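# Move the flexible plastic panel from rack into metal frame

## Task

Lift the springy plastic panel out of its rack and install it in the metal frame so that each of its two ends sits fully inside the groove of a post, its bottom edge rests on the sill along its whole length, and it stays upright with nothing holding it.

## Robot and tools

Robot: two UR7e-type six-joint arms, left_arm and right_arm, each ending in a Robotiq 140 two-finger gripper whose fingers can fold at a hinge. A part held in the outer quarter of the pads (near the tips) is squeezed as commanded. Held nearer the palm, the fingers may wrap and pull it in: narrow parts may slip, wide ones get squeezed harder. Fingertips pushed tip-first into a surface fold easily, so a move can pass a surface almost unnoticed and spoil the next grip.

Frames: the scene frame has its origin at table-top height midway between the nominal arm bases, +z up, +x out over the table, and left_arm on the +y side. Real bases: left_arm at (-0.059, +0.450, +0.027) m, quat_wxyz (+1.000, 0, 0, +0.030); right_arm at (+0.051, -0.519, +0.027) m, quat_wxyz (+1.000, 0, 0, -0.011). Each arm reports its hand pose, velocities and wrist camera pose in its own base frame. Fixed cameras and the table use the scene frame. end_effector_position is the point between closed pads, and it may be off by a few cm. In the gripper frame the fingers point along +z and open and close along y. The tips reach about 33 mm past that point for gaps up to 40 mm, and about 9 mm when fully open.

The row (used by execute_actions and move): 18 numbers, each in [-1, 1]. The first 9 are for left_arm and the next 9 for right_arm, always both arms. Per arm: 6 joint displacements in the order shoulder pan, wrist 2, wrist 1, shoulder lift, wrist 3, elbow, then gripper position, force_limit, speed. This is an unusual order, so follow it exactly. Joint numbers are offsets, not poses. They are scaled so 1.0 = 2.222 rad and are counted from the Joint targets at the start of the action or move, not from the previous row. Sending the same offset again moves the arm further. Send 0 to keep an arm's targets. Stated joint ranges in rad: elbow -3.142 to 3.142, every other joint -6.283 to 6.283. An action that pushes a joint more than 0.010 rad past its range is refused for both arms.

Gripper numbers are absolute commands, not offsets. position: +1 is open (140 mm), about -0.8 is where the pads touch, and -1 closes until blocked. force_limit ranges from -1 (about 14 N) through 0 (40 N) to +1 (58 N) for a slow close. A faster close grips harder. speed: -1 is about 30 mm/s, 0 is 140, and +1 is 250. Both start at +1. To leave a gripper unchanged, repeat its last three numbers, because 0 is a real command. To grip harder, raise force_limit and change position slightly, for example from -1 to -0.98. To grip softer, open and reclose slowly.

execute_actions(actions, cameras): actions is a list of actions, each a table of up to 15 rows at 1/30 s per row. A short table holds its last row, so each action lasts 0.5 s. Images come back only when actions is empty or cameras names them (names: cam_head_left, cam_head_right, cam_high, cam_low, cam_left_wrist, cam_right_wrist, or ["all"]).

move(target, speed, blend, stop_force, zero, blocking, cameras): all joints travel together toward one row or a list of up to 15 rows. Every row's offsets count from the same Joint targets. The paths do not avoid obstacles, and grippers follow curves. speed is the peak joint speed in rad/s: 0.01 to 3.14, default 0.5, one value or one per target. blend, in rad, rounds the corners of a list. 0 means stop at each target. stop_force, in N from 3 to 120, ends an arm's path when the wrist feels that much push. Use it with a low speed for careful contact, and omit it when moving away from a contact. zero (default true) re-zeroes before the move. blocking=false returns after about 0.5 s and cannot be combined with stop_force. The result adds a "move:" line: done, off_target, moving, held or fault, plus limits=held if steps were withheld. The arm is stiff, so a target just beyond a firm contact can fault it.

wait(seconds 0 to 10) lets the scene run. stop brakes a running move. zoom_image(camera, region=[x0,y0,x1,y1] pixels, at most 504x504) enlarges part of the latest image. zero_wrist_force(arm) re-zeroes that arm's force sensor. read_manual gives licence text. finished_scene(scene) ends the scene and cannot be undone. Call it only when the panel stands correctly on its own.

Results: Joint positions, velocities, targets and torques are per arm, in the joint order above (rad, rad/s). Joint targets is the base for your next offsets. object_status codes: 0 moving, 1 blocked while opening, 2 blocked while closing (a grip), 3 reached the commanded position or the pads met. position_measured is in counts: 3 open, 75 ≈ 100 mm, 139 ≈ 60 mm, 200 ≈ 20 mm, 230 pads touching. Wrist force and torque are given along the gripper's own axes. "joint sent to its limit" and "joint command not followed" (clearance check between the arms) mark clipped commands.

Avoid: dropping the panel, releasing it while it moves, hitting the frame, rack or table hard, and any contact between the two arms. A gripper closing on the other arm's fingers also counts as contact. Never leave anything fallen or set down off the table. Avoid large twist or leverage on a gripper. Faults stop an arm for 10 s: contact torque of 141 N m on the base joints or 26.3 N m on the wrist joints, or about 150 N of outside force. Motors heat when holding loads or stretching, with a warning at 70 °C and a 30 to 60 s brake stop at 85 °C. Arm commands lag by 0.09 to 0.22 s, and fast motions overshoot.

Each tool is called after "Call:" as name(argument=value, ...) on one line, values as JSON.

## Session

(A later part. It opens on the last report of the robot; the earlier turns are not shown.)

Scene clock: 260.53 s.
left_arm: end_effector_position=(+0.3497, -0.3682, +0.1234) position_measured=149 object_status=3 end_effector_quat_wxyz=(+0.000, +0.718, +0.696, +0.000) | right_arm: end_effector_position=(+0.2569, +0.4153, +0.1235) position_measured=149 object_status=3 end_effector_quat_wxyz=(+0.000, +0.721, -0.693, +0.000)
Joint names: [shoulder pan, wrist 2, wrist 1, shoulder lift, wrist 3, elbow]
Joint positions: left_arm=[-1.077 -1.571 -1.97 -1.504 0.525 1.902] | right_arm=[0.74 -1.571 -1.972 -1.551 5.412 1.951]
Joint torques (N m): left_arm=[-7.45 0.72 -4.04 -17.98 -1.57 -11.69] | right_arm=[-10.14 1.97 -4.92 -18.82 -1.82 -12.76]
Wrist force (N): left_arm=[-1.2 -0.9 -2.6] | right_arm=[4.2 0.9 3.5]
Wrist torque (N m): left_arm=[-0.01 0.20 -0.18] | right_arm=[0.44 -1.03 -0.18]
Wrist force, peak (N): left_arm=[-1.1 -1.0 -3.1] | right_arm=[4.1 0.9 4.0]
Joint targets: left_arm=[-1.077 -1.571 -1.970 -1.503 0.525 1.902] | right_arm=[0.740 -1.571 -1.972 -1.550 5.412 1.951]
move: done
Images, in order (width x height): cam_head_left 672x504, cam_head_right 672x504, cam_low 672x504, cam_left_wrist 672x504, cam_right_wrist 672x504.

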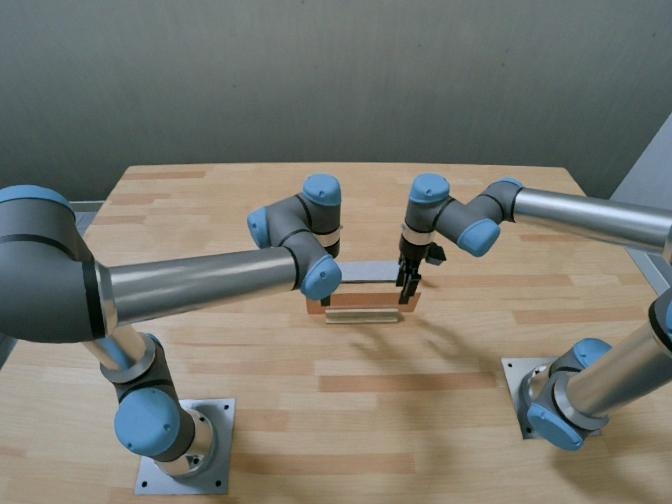

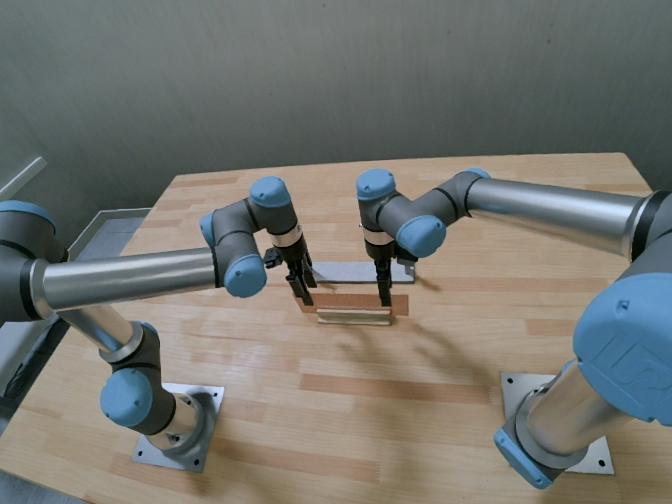

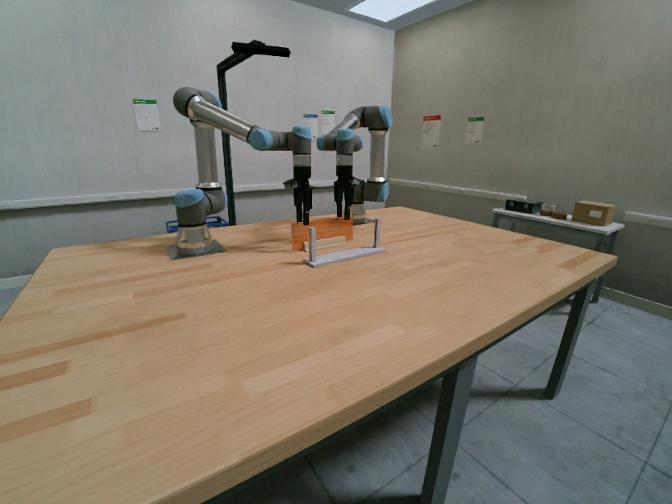

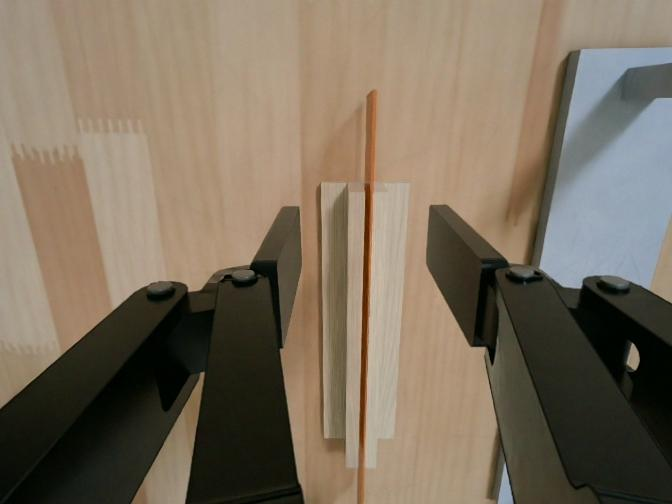

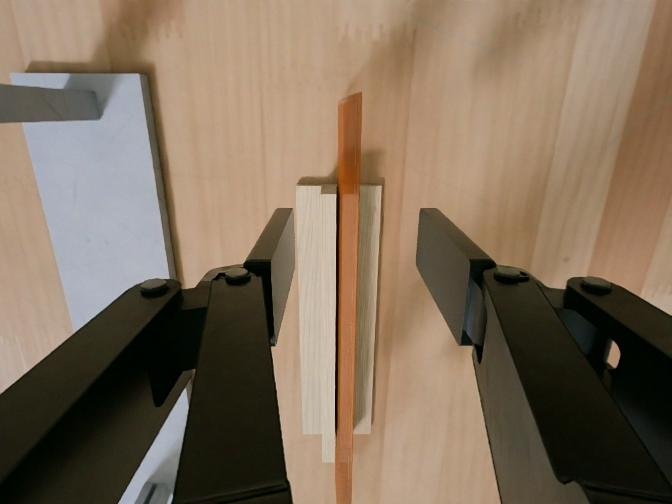

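Call:
move(target=[[0.00150, 0, -0.00715, 0.00411, 0.00150, 0.00304, -0.16, 1, 0, 0, 0, -0.00743, 0.00273, 0, 0.00470, -0.16, 1, 0], [0.00150, 0, -0.00715, 0.00411, 0.00150, 0.00304, -1, 1, -1, 0, 0, -0.00743, 0.00273, 0, 0.00470, -1, 1, -1]], speed=0.15, cameras=["cam_left_wrist", "cam_right_wrist", "cam_low"])

Scene clock: 289.13 s.
left_arm: end_effector_position=(+0.3516, -0.3683, +0.1173) position_measured=232 object_status=0 end_effector_quat_wxyz=(+0.000, +0.718, +0.696, +0.000) | right_arm: end_effector_position=(+0.2569, +0.4153, +0.1174) position_measured=232 object_status=0 end_effector_quat_wxyz=(+0.000, +0.721, -0.693, +0.000)
Joint names: [shoulder pan, wrist 2, wrist 1, shoulder lift, wrist 3, elbow]
Joint positions: left_arm=[-1.073 -1.571 -1.986 -1.494 0.529 1.909] | right_arm=[0.74 -1.571 -1.989 -1.544 5.412 1.962]
Joint torques (N m): left_arm=[10.24 0.55 -2.64 -18.11 1.3 -12.09] | right_arm=[-8.59 1.89 -2.45 -17.96 -1.79 -12.22]
Wrist force (N): left_arm=[-0.8 -0.9 -4.1] | right_arm=[4.1 1.0 1.7]
Wrist torque (N m): left_arm=[0.00 0.18 -0.28] | right_arm=[0.54 -0.99 -0.15]
Wrist force, peak (N): left_arm=[-0.7 -1.0 -4.2] | right_arm=[4.4 1.3 3.6]
Joint targets: left_arm=[-1.073 -1.571 -1.986 -1.494 0.528 1.909] | right_arm=[0.740 -1.571 -1.989 -1.544 5.412 1.962]
move: done
Images, in order (width x height): cam_low 672x504, cam_left_wrist 672x504, cam_right_wrist 672x504.

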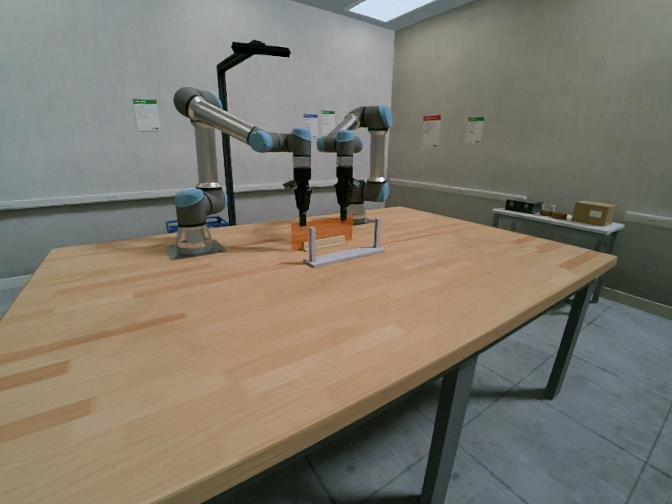

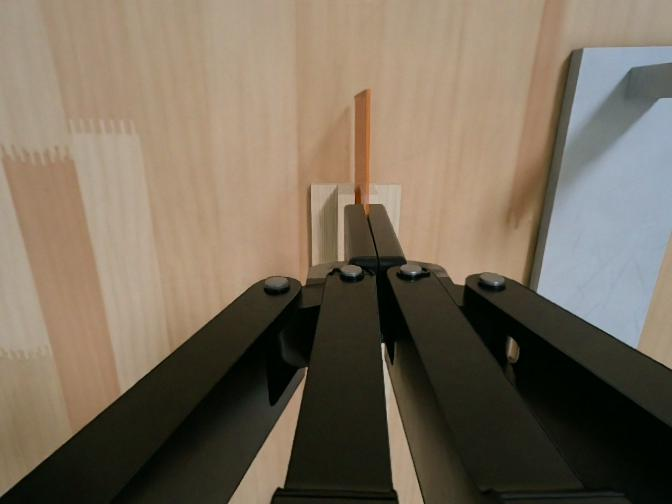

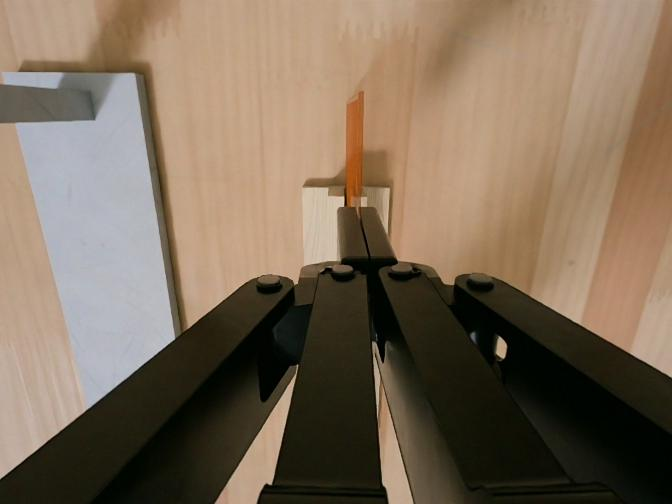

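Call:
wait(seconds=0.3)

Call:
zoom_image(camera="cam_low", region=[286, 205, 366, 265])

Call:
zoom_image(camera="cam_left_wrist", region=[300, 80, 440, 300])

Call:
zoom_image(camera="cam_right_wrist", region=[290, 80, 430, 300])

Scene clock: 291.60 s.
left_arm: end_effector_position=(+0.3516, -0.3682, +0.1173) position_measured=232 object_status=3 end_effector_quat_wxyz=(+0.000, +0.718, +0.696, +0.000) | right_arm: end_effector_position=(+0.2569, +0.4153, +0.1174) position_measured=232 object_status=3 end_effector_quat_wxyz=(+0.000, +0.721, -0.693, +0.000)
Joint names: [shoulder pan, wrist 2, wrist 1, shoulder lift, wrist 3, elbow]
Joint positions: left_arm=[-1.073 -1.571 -1.986 -1.494 0.529 1.909] | right_arm=[0.74 -1.571 -1.989 -1.544 5.412 1.962]
Joint torques (N m): left_arm=[8.15 0.49 -1.41 -18.29 0.78 -11.81] | right_arm=[-5.67 1.91 -2.03 -18.35 -1.59 -12.38]
Wrist force (N): left_arm=[-0.8 -1.0 -4.0] | right_arm=[4.5 1.0 1.6]
Wrist torque (N m): left_arm=[-0.02 0.17 -0.27] | right_arm=[0.55 -1.05 -0.16]
Wrist force, peak (N): left_arm=[-1.1 -1.1 -4.4] | right_arm=[4.6 0.8 2.3]
Joint targets: left_arm=[-1.073 -1.571 -1.986 -1.494 0.528 1.909] | right_arm=[0.740 -1.571 -1.989 -1.544 5.412 1.962]
Tool commands: left_gripper/position=-1.0 left_gripper/force_limit=+1.0 left_gripper/speed=-1.0 right_gripper/position=-1.0 right_gripper/force_limit=+1.0 right_gripper/speed=-1.0
wait: 0.30 s; at rest from the start

Scaled by 6.300 from the camera's 672x504 image, which has a finer 960x720 frame.
This view is cut from an older image: the scene may have changed since it was taken.

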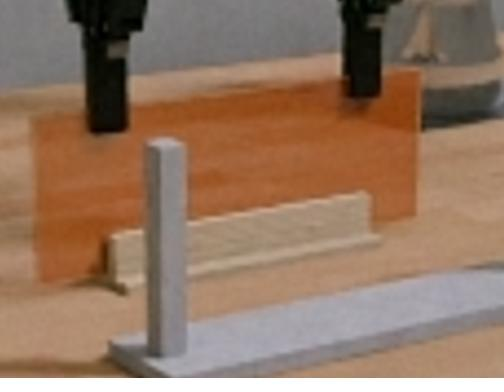

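Scaled by 2.291 from the camera's 672x504 image, which has a finer 960x720 frame.
This view is cut from an older image: the scene may have changed since it was taken.

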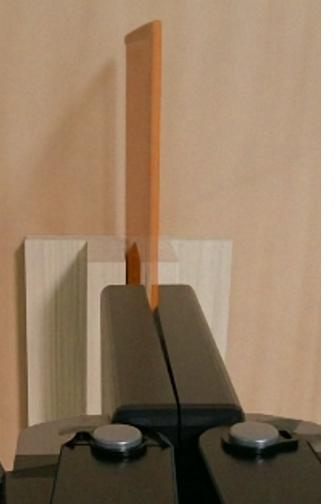

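Scaled by 2.291 from the camera's 672x504 image, which has a finer 960x720 frame.
This view is cut from an older image: the scene may have changed since it was taken.

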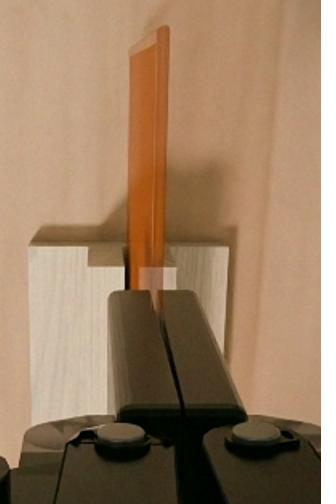

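Call:
move(target=[0, 0, 0.02412, -0.00843, 0, -0.01569, -1, 1, -1, 0, 0, 0.02463, -0.00864, 0, -0.01599, -1, 1, -1], speed=0.05, cameras=["cam_left_wrist", "cam_right_wrist", "cam_low"])

Call:
zoom_image(camera="cam_low", region=[286, 195, 386, 270])

Scene clock: 306.90 s.
left_arm: end_effector_position=(+0.3516, -0.3683, +0.1371) position_measured=232 object_status=3 end_effector_quat_wxyz=(+0.000, +0.718, +0.696, +0.000) | right_arm: end_effector_position=(+0.2569, +0.4153, +0.1372) position_measured=232 object_status=3 end_effector_quat_wxyz=(+0.000, +0.721, -0.693, +0.000)
Joint names: [shoulder pan, wrist 2, wrist 1, shoulder lift, wrist 3, elbow]
Joint positions: left_arm=[-1.073 -1.571 -1.933 -1.513 0.528 1.874] | right_arm=[0.74 -1.571 -1.935 -1.563 5.412 1.926]
Joint torques (N m): left_arm=[3.31 0.53 -1.37 -40.13 0.31 -36.58] | right_arm=[-0.67 0.88 -1.25 -30.47 -1.68 -38.64]
Wrist force (N): left_arm=[-1.2 -0.9 -2.0] | right_arm=[4.1 0.9 3.6]
Wrist torque (N m): left_arm=[0.02 0.20 -0.26] | right_arm=[0.48 -1.01 -0.16]
Wrist force, peak (N): left_arm=[-0.7 -1.0 -4.4] | right_arm=[5.2 1.0 3.6]
Joint targets: left_arm=[-1.073 -1.571 -1.932 -1.513 0.528 1.874] | right_arm=[0.740 -1.571 -1.934 -1.564 5.412 1.926]
move: done
Images, in order (width x height): cam_low 672x504, cam_left_wrist 672x504, cam_right_wrist 672x504.

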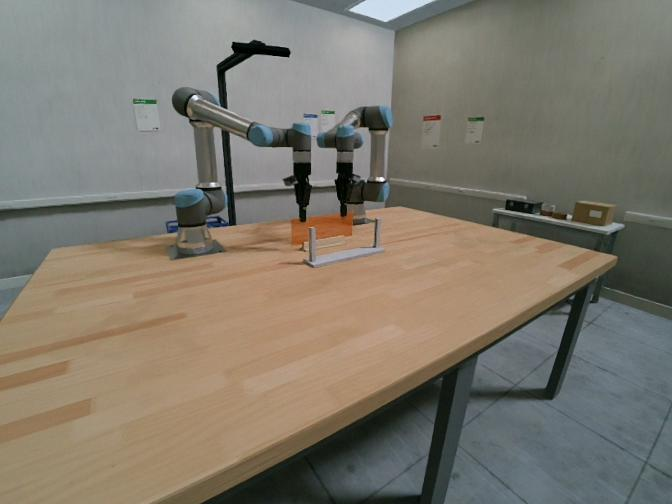

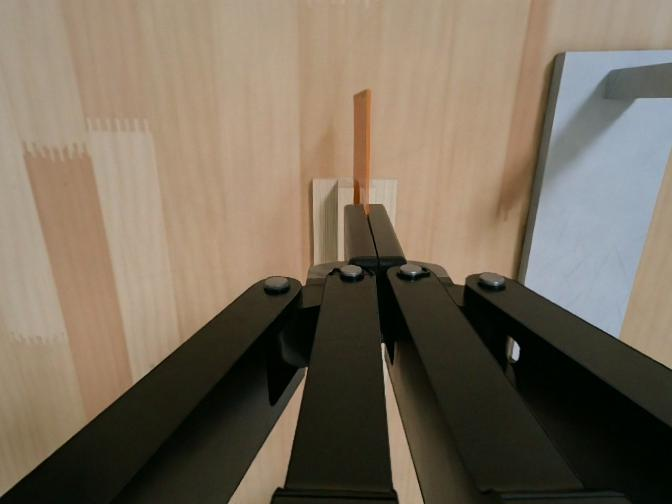

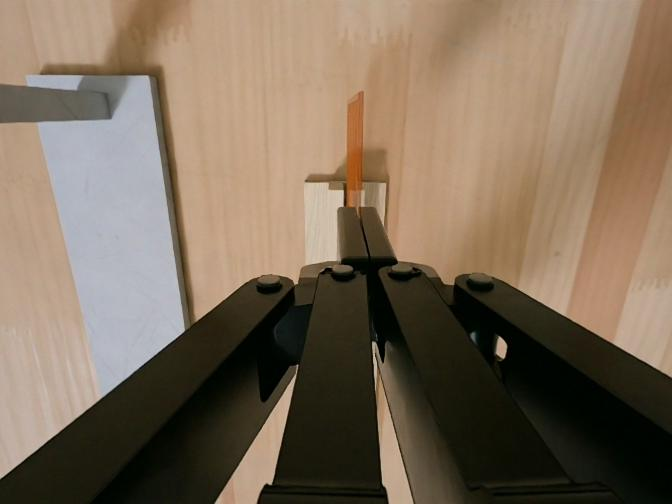

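Scaled by 5.040 from the camera's 672x504 image, which has a finer 960x720 frame.

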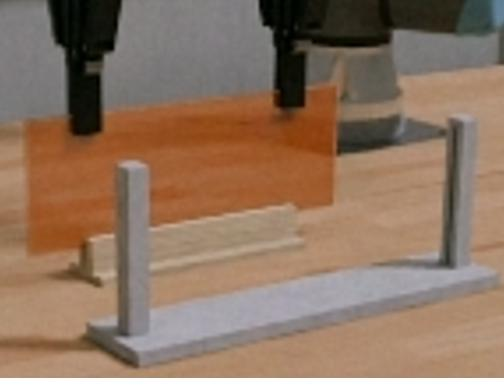

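Call:
move(target=[[0, 0, 0.03577, -0.01047, 0, -0.02530, -1, 1, -1, 0, 0, 0.03636, -0.01066, 0, -0.02571, -1, 1, -1], [0.03008, 0, 0.03822, 0.02104, 0.03008, -0.05926, -1, 1, -1, -0.02333, 0, 0.03673, 0.01503, -0.02333, -0.05176, -1, 1, -1], [0.05725, 0, 0.04334, 0.05343, 0.05725, -0.09677, -1, 1, -1, -0.04410, 0, 0.03893, 0.04240, -0.04410, -0.08133, -1, 1, -1], [0.08090, 0, 0.05091, 0.08552, 0.08090, -0.13644, -1, 1, -1, -0.06194, 0, 0.04305, 0.07009, -0.06194, -0.11314, -1, 1, -1]], speed=0.15, blend=0.015, cameras=["all"])

Scene clock: 354.03 s.
left_arm: end_effector_position=(+0.4699, -0.3719, +0.1673) position_measured=232 object_status=3 end_effector_quat_wxyz=(+0.000, +0.718, +0.696, +0.000) | right_arm: end_effector_position=(+0.3751, +0.4201, +0.1674) position_measured=232 object_status=3 end_effector_quat_wxyz=(+0.000, +0.721, -0.693, +0.000)
Joint names: [shoulder pan, wrist 2, wrist 1, shoulder lift, wrist 3, elbow]
Joint positions: left_arm=[-0.894 -1.571 -1.819 -1.323 0.708 1.571] | right_arm=[0.603 -1.571 -1.838 -1.408 5.274 1.675]
Joint torques (N m): left_arm=[13.69 0.55 -0.5 -27.96 1.6 -35.11] | right_arm=[-11.79 -1.27 -0.58 -25.54 -2.07 -39.1]
Wrist force (N): left_arm=[-6.5 -1.2 -2.5] | right_arm=[-0.2 0.6 3.8]
Wrist torque (N m): left_arm=[-0.08 0.31 -0.27] | right_arm=[0.43 -1.13 -0.14]
Wrist force, peak (N): left_arm=[-6.7 -1.4 -2.1] | right_arm=[6.5 0.9 4.0]
Joint targets: left_arm=[-0.894 -1.571 -1.819 -1.323 0.708 1.571] | right_arm=[0.603 -1.571 -1.838 -1.408 5.274 1.675]
move: done

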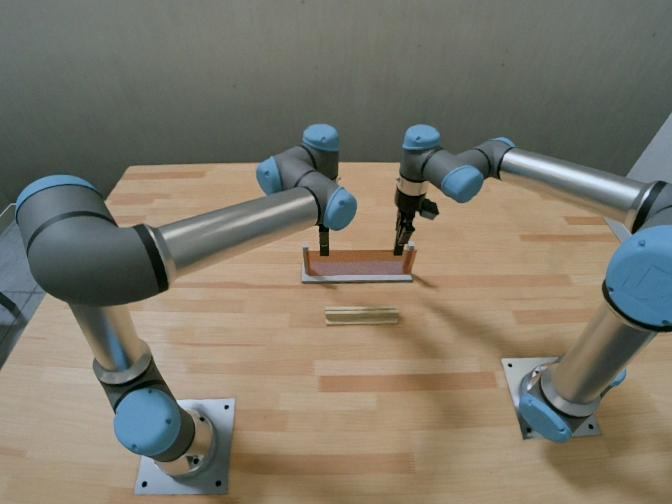

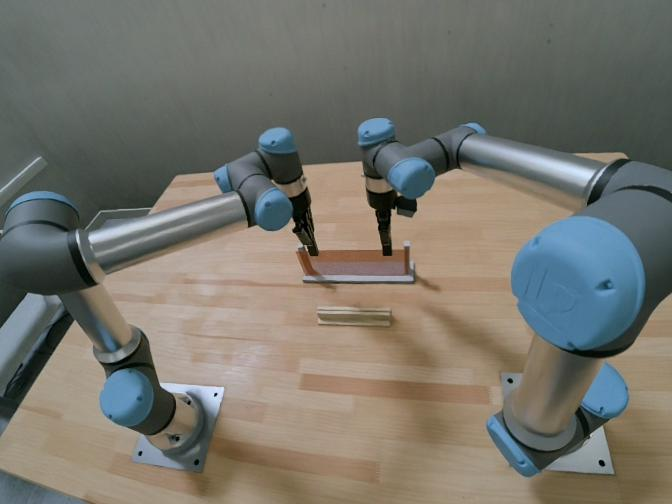

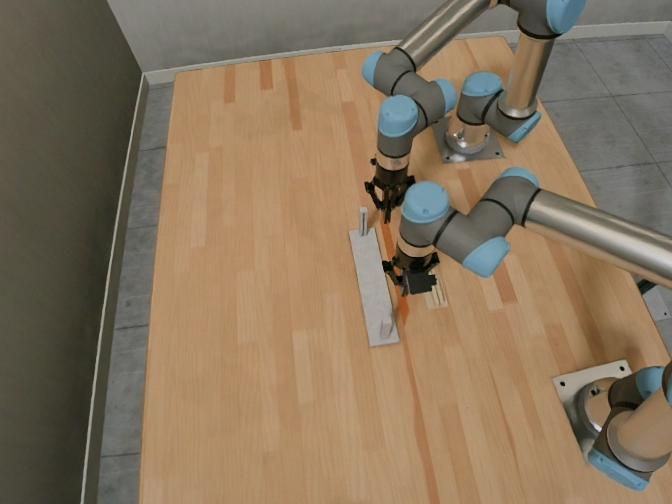

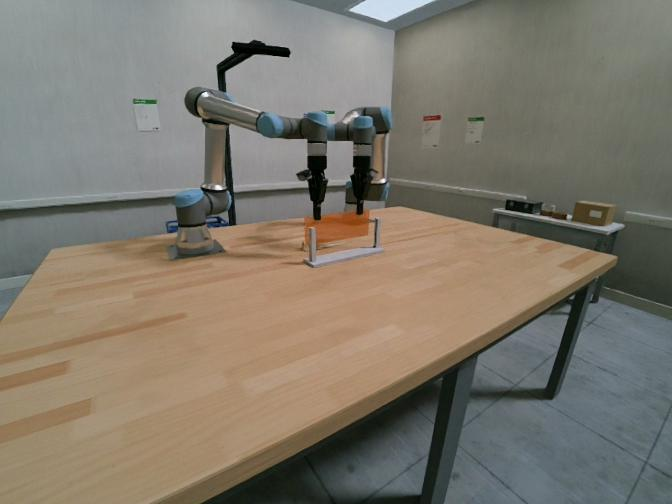

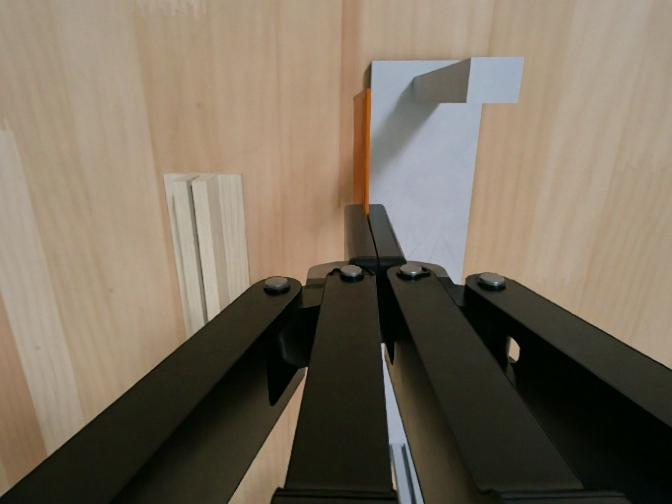

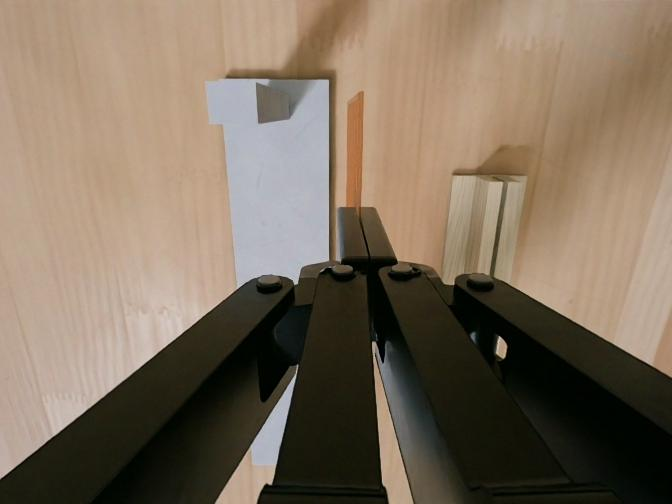

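Call:
move(target=[0.00157, 0, -0.00053, -0.00193, 0.06908, 0.00246, -1, 1, -1, 0.00353, 0, 0.00073, 0.00388, -0.06398, -0.00461, -1, 1, -1], speed=0.12, cameras=["cam_left_wrist", "cam_right_wrist", "cam_low", "cam_high"])

Call:
zoom_image(camera="cam_low", region=[290, 190, 400, 275])

Call:
zoom_image(camera="cam_high", region=[330, 190, 470, 360])

Scene clock: 382.40 s.
left_arm: end_effector_position=(+0.4702, -0.3688, +0.1673) position_measured=232 object_status=3 end_effector_quat_wxyz=(+0.000, +0.768, +0.640, +0.000) | right_arm: end_effector_position=(+0.3750, +0.4252, +0.1674) position_measured=232 object_status=3 end_effector_quat_wxyz=(+0.000, +0.771, -0.637, +0.000)
Joint names: [shoulder pan, wrist 2, wrist 1, shoulder lift, wrist 3, elbow]
Joint positions: left_arm=[-0.89 -1.571 -1.82 -1.327 0.861 1.576] | right_arm=[0.61 -1.571 -1.837 -1.399 5.132 1.664]
Joint torques (N m): left_arm=[10.84 0.44 -3.91 -51.35 1.56 -13.39] | right_arm=[12.38 0.05 -1.7 -25.62 -1.99 -39.61]
Wrist force (N): left_arm=[-1.2 -1.4 -2.0] | right_arm=[4.0 0.6 3.8]
Wrist torque (N m): left_arm=[-0.11 0.23 -0.38] | right_arm=[0.42 -0.92 -0.05]
Wrist force, peak (N): left_arm=[-7.0 -1.4 -2.4] | right_arm=[4.1 0.8 3.9]
Joint targets: left_arm=[-0.890 -1.571 -1.820 -1.327 0.862 1.576] | right_arm=[0.610 -1.571 -1.837 -1.399 5.132 1.664]
move: done
Images, in order (width x height): cam_high 672x504, cam_low 672x504, cam_left_wrist 672x504, cam_right_wrist 672x504.

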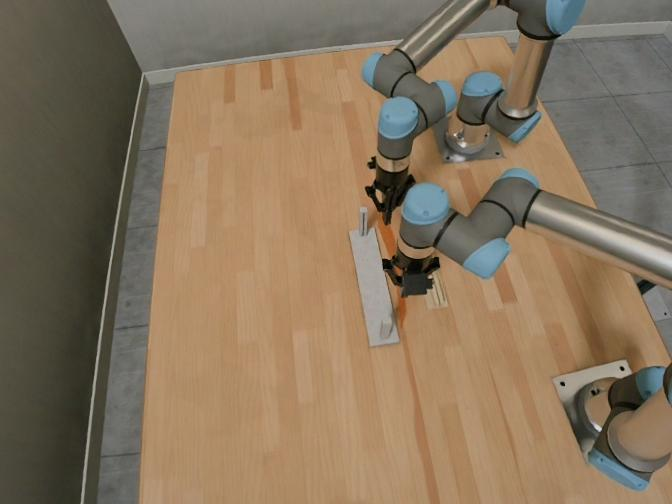

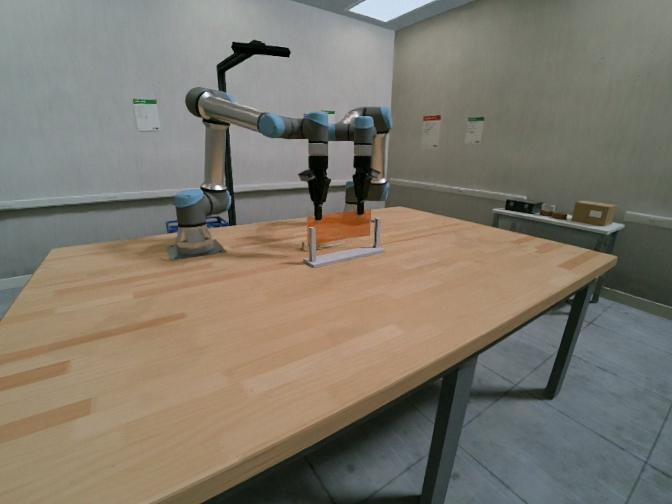

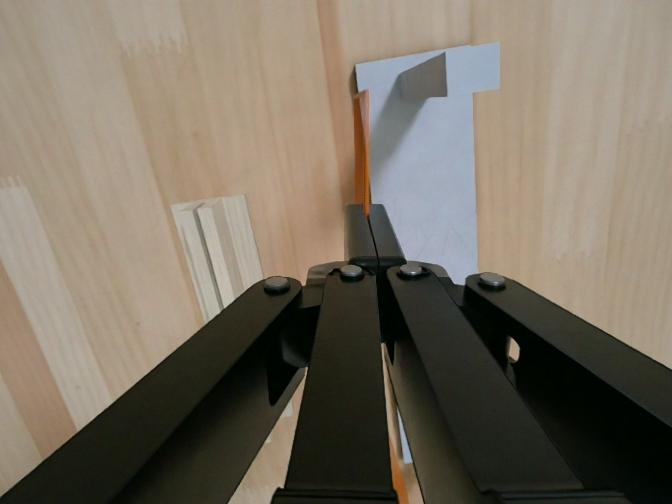

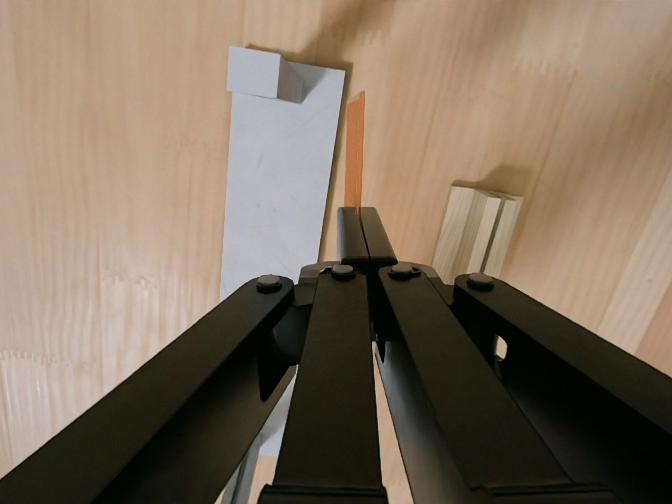

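Scaled by 4.582 from the camera's 672x504 image, which has a finer 960x720 frame.

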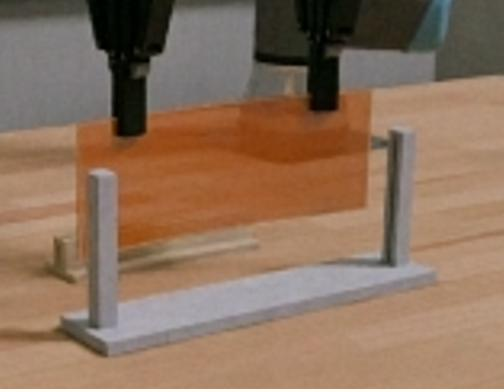

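Scaled by 2.965 from the camera's 672x504 image, which has a finer 960x720 frame.

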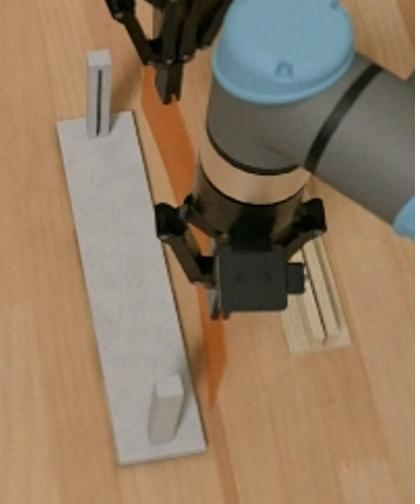

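Call:
move(target=[[-0.00077, 0, 0.00026, 0.00093, 0.06674, -0.00119, -1, 1, -1, 0.00102, 0, 0.00022, 0.00113, -0.06649, -0.00135, -1, 1, -1], [-0.00202, 0, 0.00068, 0.00249, 0.13299, -0.00317, -1, 1, -1, 0.00273, 0, 0.00060, 0.00304, -0.13228, -0.00365, -1, 1, -1]], speed=0.12, blend=0.02, cameras=["cam_left_wrist", "cam_right_wrist", "cam_low", "cam_high"])

Call:
zoom_image(camera="cam_low", region=[290, 190, 400, 275])

Call:
zoom_image(camera="cam_high", region=[330, 190, 470, 360])

Call:
zoom_image(camera="cam_left_wrist", region=[330, 20, 530, 230])

Call:
zoom_image(camera="cam_right_wrist", region=[220, 20, 420, 230])

Scene clock: 394.20 s.
left_arm: end_effector_position=(+0.4700, -0.3728, +0.1673) position_measured=232 object_status=3 end_effector_quat_wxyz=(+0.000, +0.855, +0.518, +0.000) | right_arm: end_effector_position=(+0.3749, +0.4292, +0.1674) position_measured=232 object_status=3 end_effector_quat_wxyz=(+0.000, +0.858, -0.514, +0.000)
Joint names: [shoulder pan, wrist 2, wrist 1, shoulder lift, wrist 3, elbow]
Joint positions: left_arm=[-0.895 -1.571 -1.819 -1.322 1.157 1.569] | right_arm=[0.617 -1.571 -1.836 -1.392 4.839 1.656]
Joint torques (N m): left_arm=[-9.33 0.44 -2.22 -27.47 1.57 -37.43] | right_arm=[13.27 1.58 -2.32 -25.67 -2.05 -39.98]
Wrist force (N): left_arm=[2.4 -2.7 -2.0] | right_arm=[7.1 1.9 4.0]
Wrist torque (N m): left_arm=[-0.03 0.31 -0.51] | right_arm=[0.32 -0.77 0.08]
Wrist force, peak (N): left_arm=[2.7 -2.8 -2.3] | right_arm=[7.2 2.0 4.2]
Joint targets: left_arm=[-0.895 -1.571 -1.819 -1.322 1.157 1.569] | right_arm=[0.617 -1.571 -1.836 -1.392 4.838 1.656]
move: done
Images, in order (width x height): cam_high 672x504, cam_low 672x504, cam_left_wrist 672x504, cam_right_wrist 672x504.

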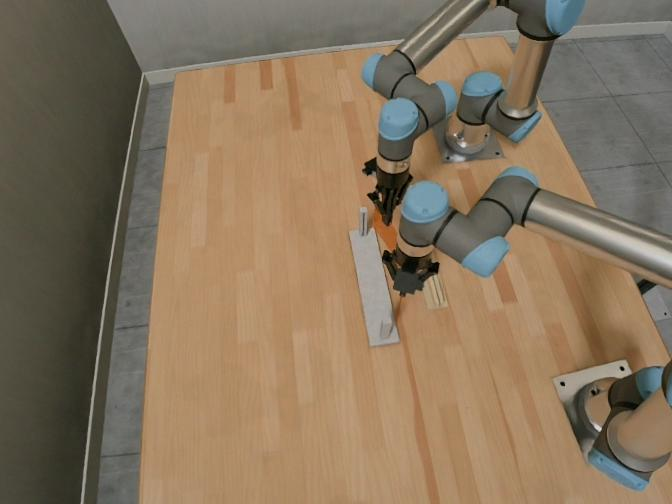

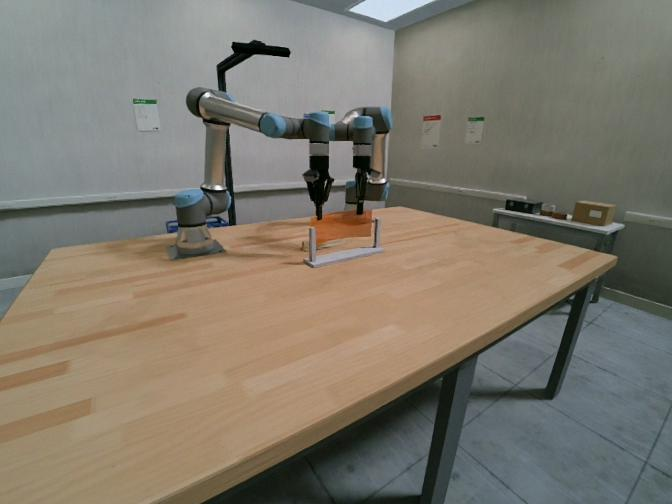

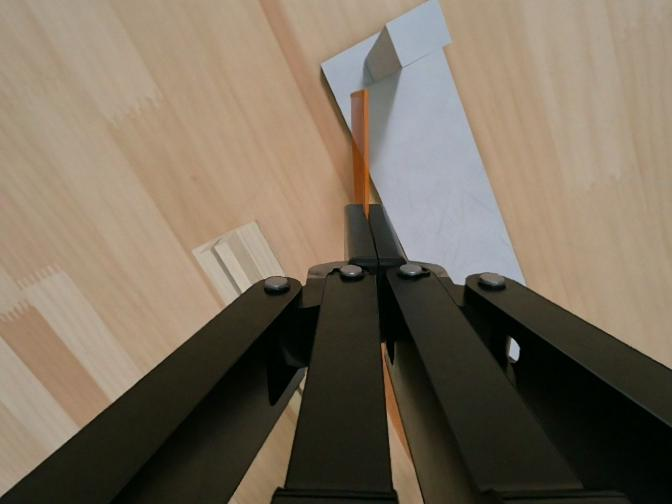

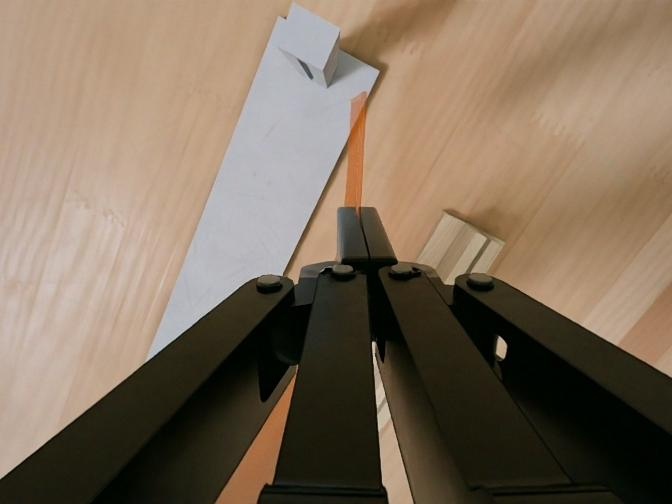

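Scaled by 4.582 from the camera's 672x504 image, which has a finer 960x720 frame.

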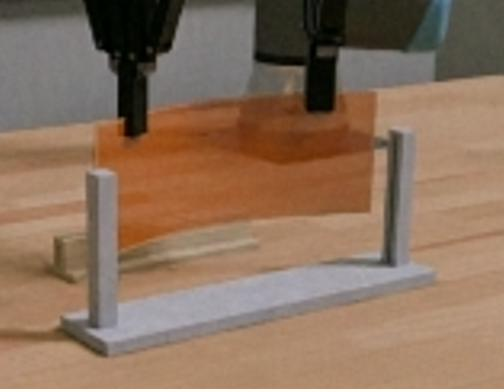

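Scaled by 2.965 from the camera's 672x504 image, which has a finer 960x720 frame.

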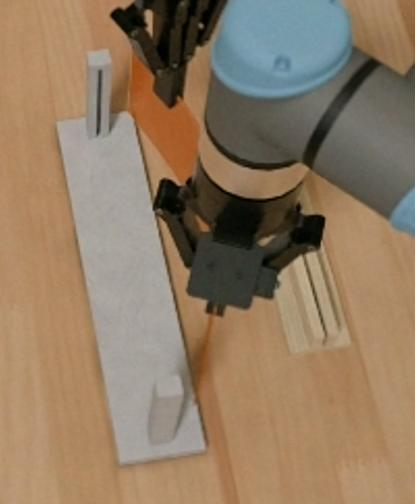

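Scaled by 2.400 from the camera's 672x504 image, which has a finer 960x720 frame.

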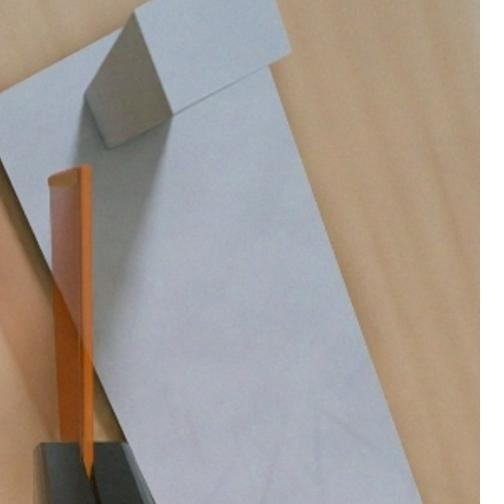

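Scaled by 2.400 from the camera's 672x504 image, which has a finer 960x720 frame.

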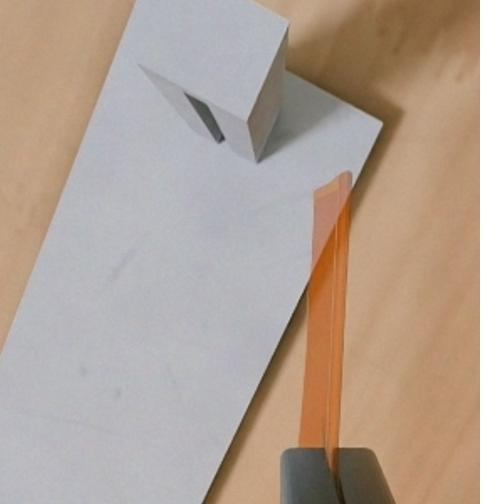

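Call:
move(target=[-0.00050, 0, -0.03311, 0.00956, 0.02201, 0.02355, -1, 1, -1, 0.00068, 0, -0.03386, 0.01028, -0.02182, 0.02357, -1, 1, -1], speed=0.08, cameras=["cam_left_wrist", "cam_right_wrist", "cam_low"])

Call:
zoom_image(camera="cam_left_wrist", region=[330, 0, 530, 230])

Call:
zoom_image(camera="cam_right_wrist", region=[220, 0, 420, 230])

Call:
zoom_image(camera="cam_low", region=[290, 190, 400, 275])

Scene clock: 424.27 s.
left_arm: end_effector_position=(+0.4700, -0.3738, +0.1374) position_measured=232 object_status=3 end_effector_quat_wxyz=(+0.000, +0.868, +0.497, +0.000) | right_arm: end_effector_position=(+0.3749, +0.4302, +0.1376) position_measured=232 object_status=3 end_effector_quat_wxyz=(+0.000, +0.870, -0.493, +0.000)
Joint names: [shoulder pan, wrist 2, wrist 1, shoulder lift, wrist 3, elbow]
Joint positions: left_arm=[-0.896 -1.571 -1.892 -1.301 1.206 1.621] | right_arm=[0.618 -1.571 -1.91 -1.37 4.79 1.708]
Joint torques (N m): left_arm=[-9.69 0.47 -4.88 -28.21 1.78 -12.72] | right_arm=[13.52 2.77 -5.9 -26.93 -1.94 -14.61]
Wrist force (N): left_arm=[2.9 -3.1 -2.2] | right_arm=[7.3 2.1 3.6]
Wrist torque (N m): left_arm=[-0.03 0.23 -0.54] | right_arm=[0.28 -0.80 0.11]
Wrist force, peak (N): left_arm=[3.7 -3.2 -2.0] | right_arm=[8.1 2.4 4.0]
Joint targets: left_arm=[-0.896 -1.571 -1.892 -1.301 1.206 1.622] | right_arm=[0.618 -1.571 -1.911 -1.370 4.790 1.709]
move: done
Images, in order (width x height): cam_low 672x504, cam_left_wrist 672x504, cam_right_wrist 672x504.

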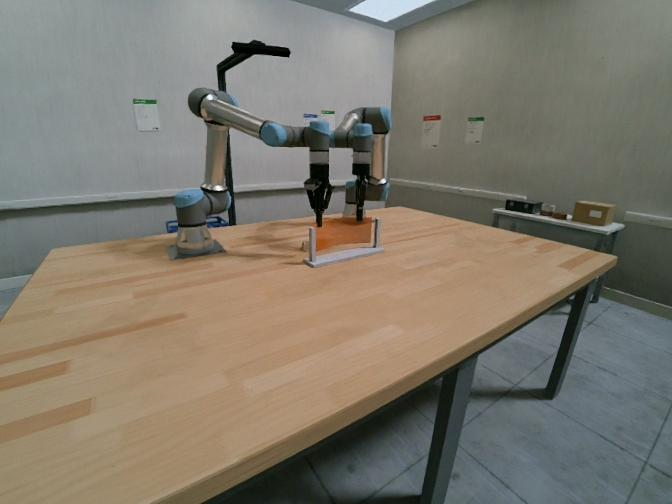

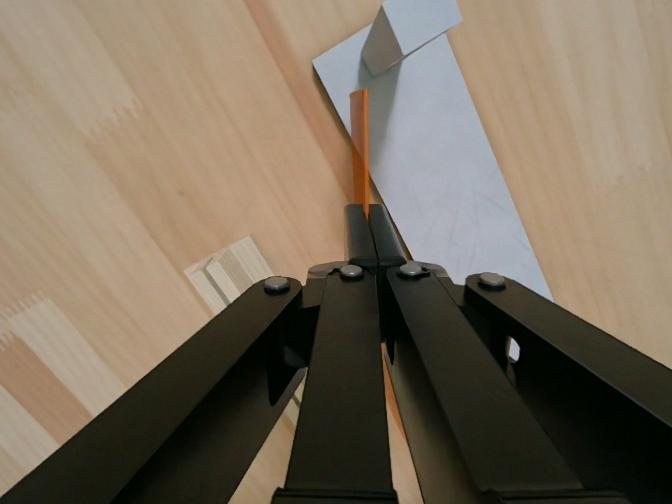

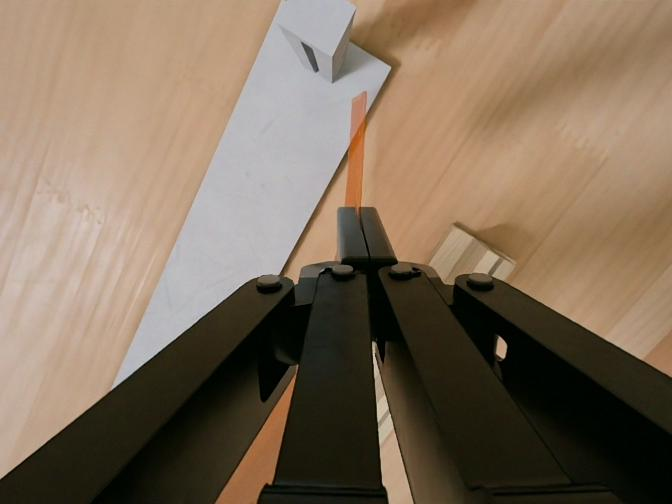

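Scaled by 2.191 from the camera's 672x504 image, which has a finer 960x720 frame.

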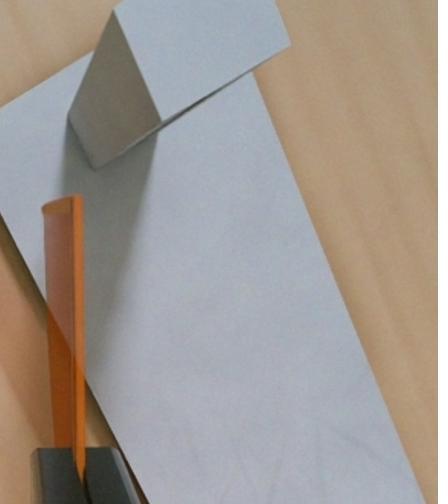

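Scaled by 2.191 from the camera's 672x504 image, which has a finer 960x720 frame.

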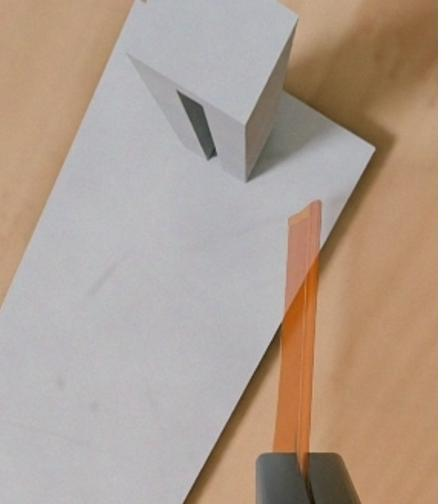

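Scaled by 4.582 from the camera's 672x504 image, which has a finer 960x720 frame.

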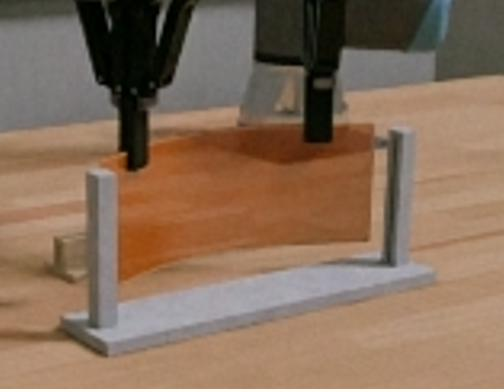

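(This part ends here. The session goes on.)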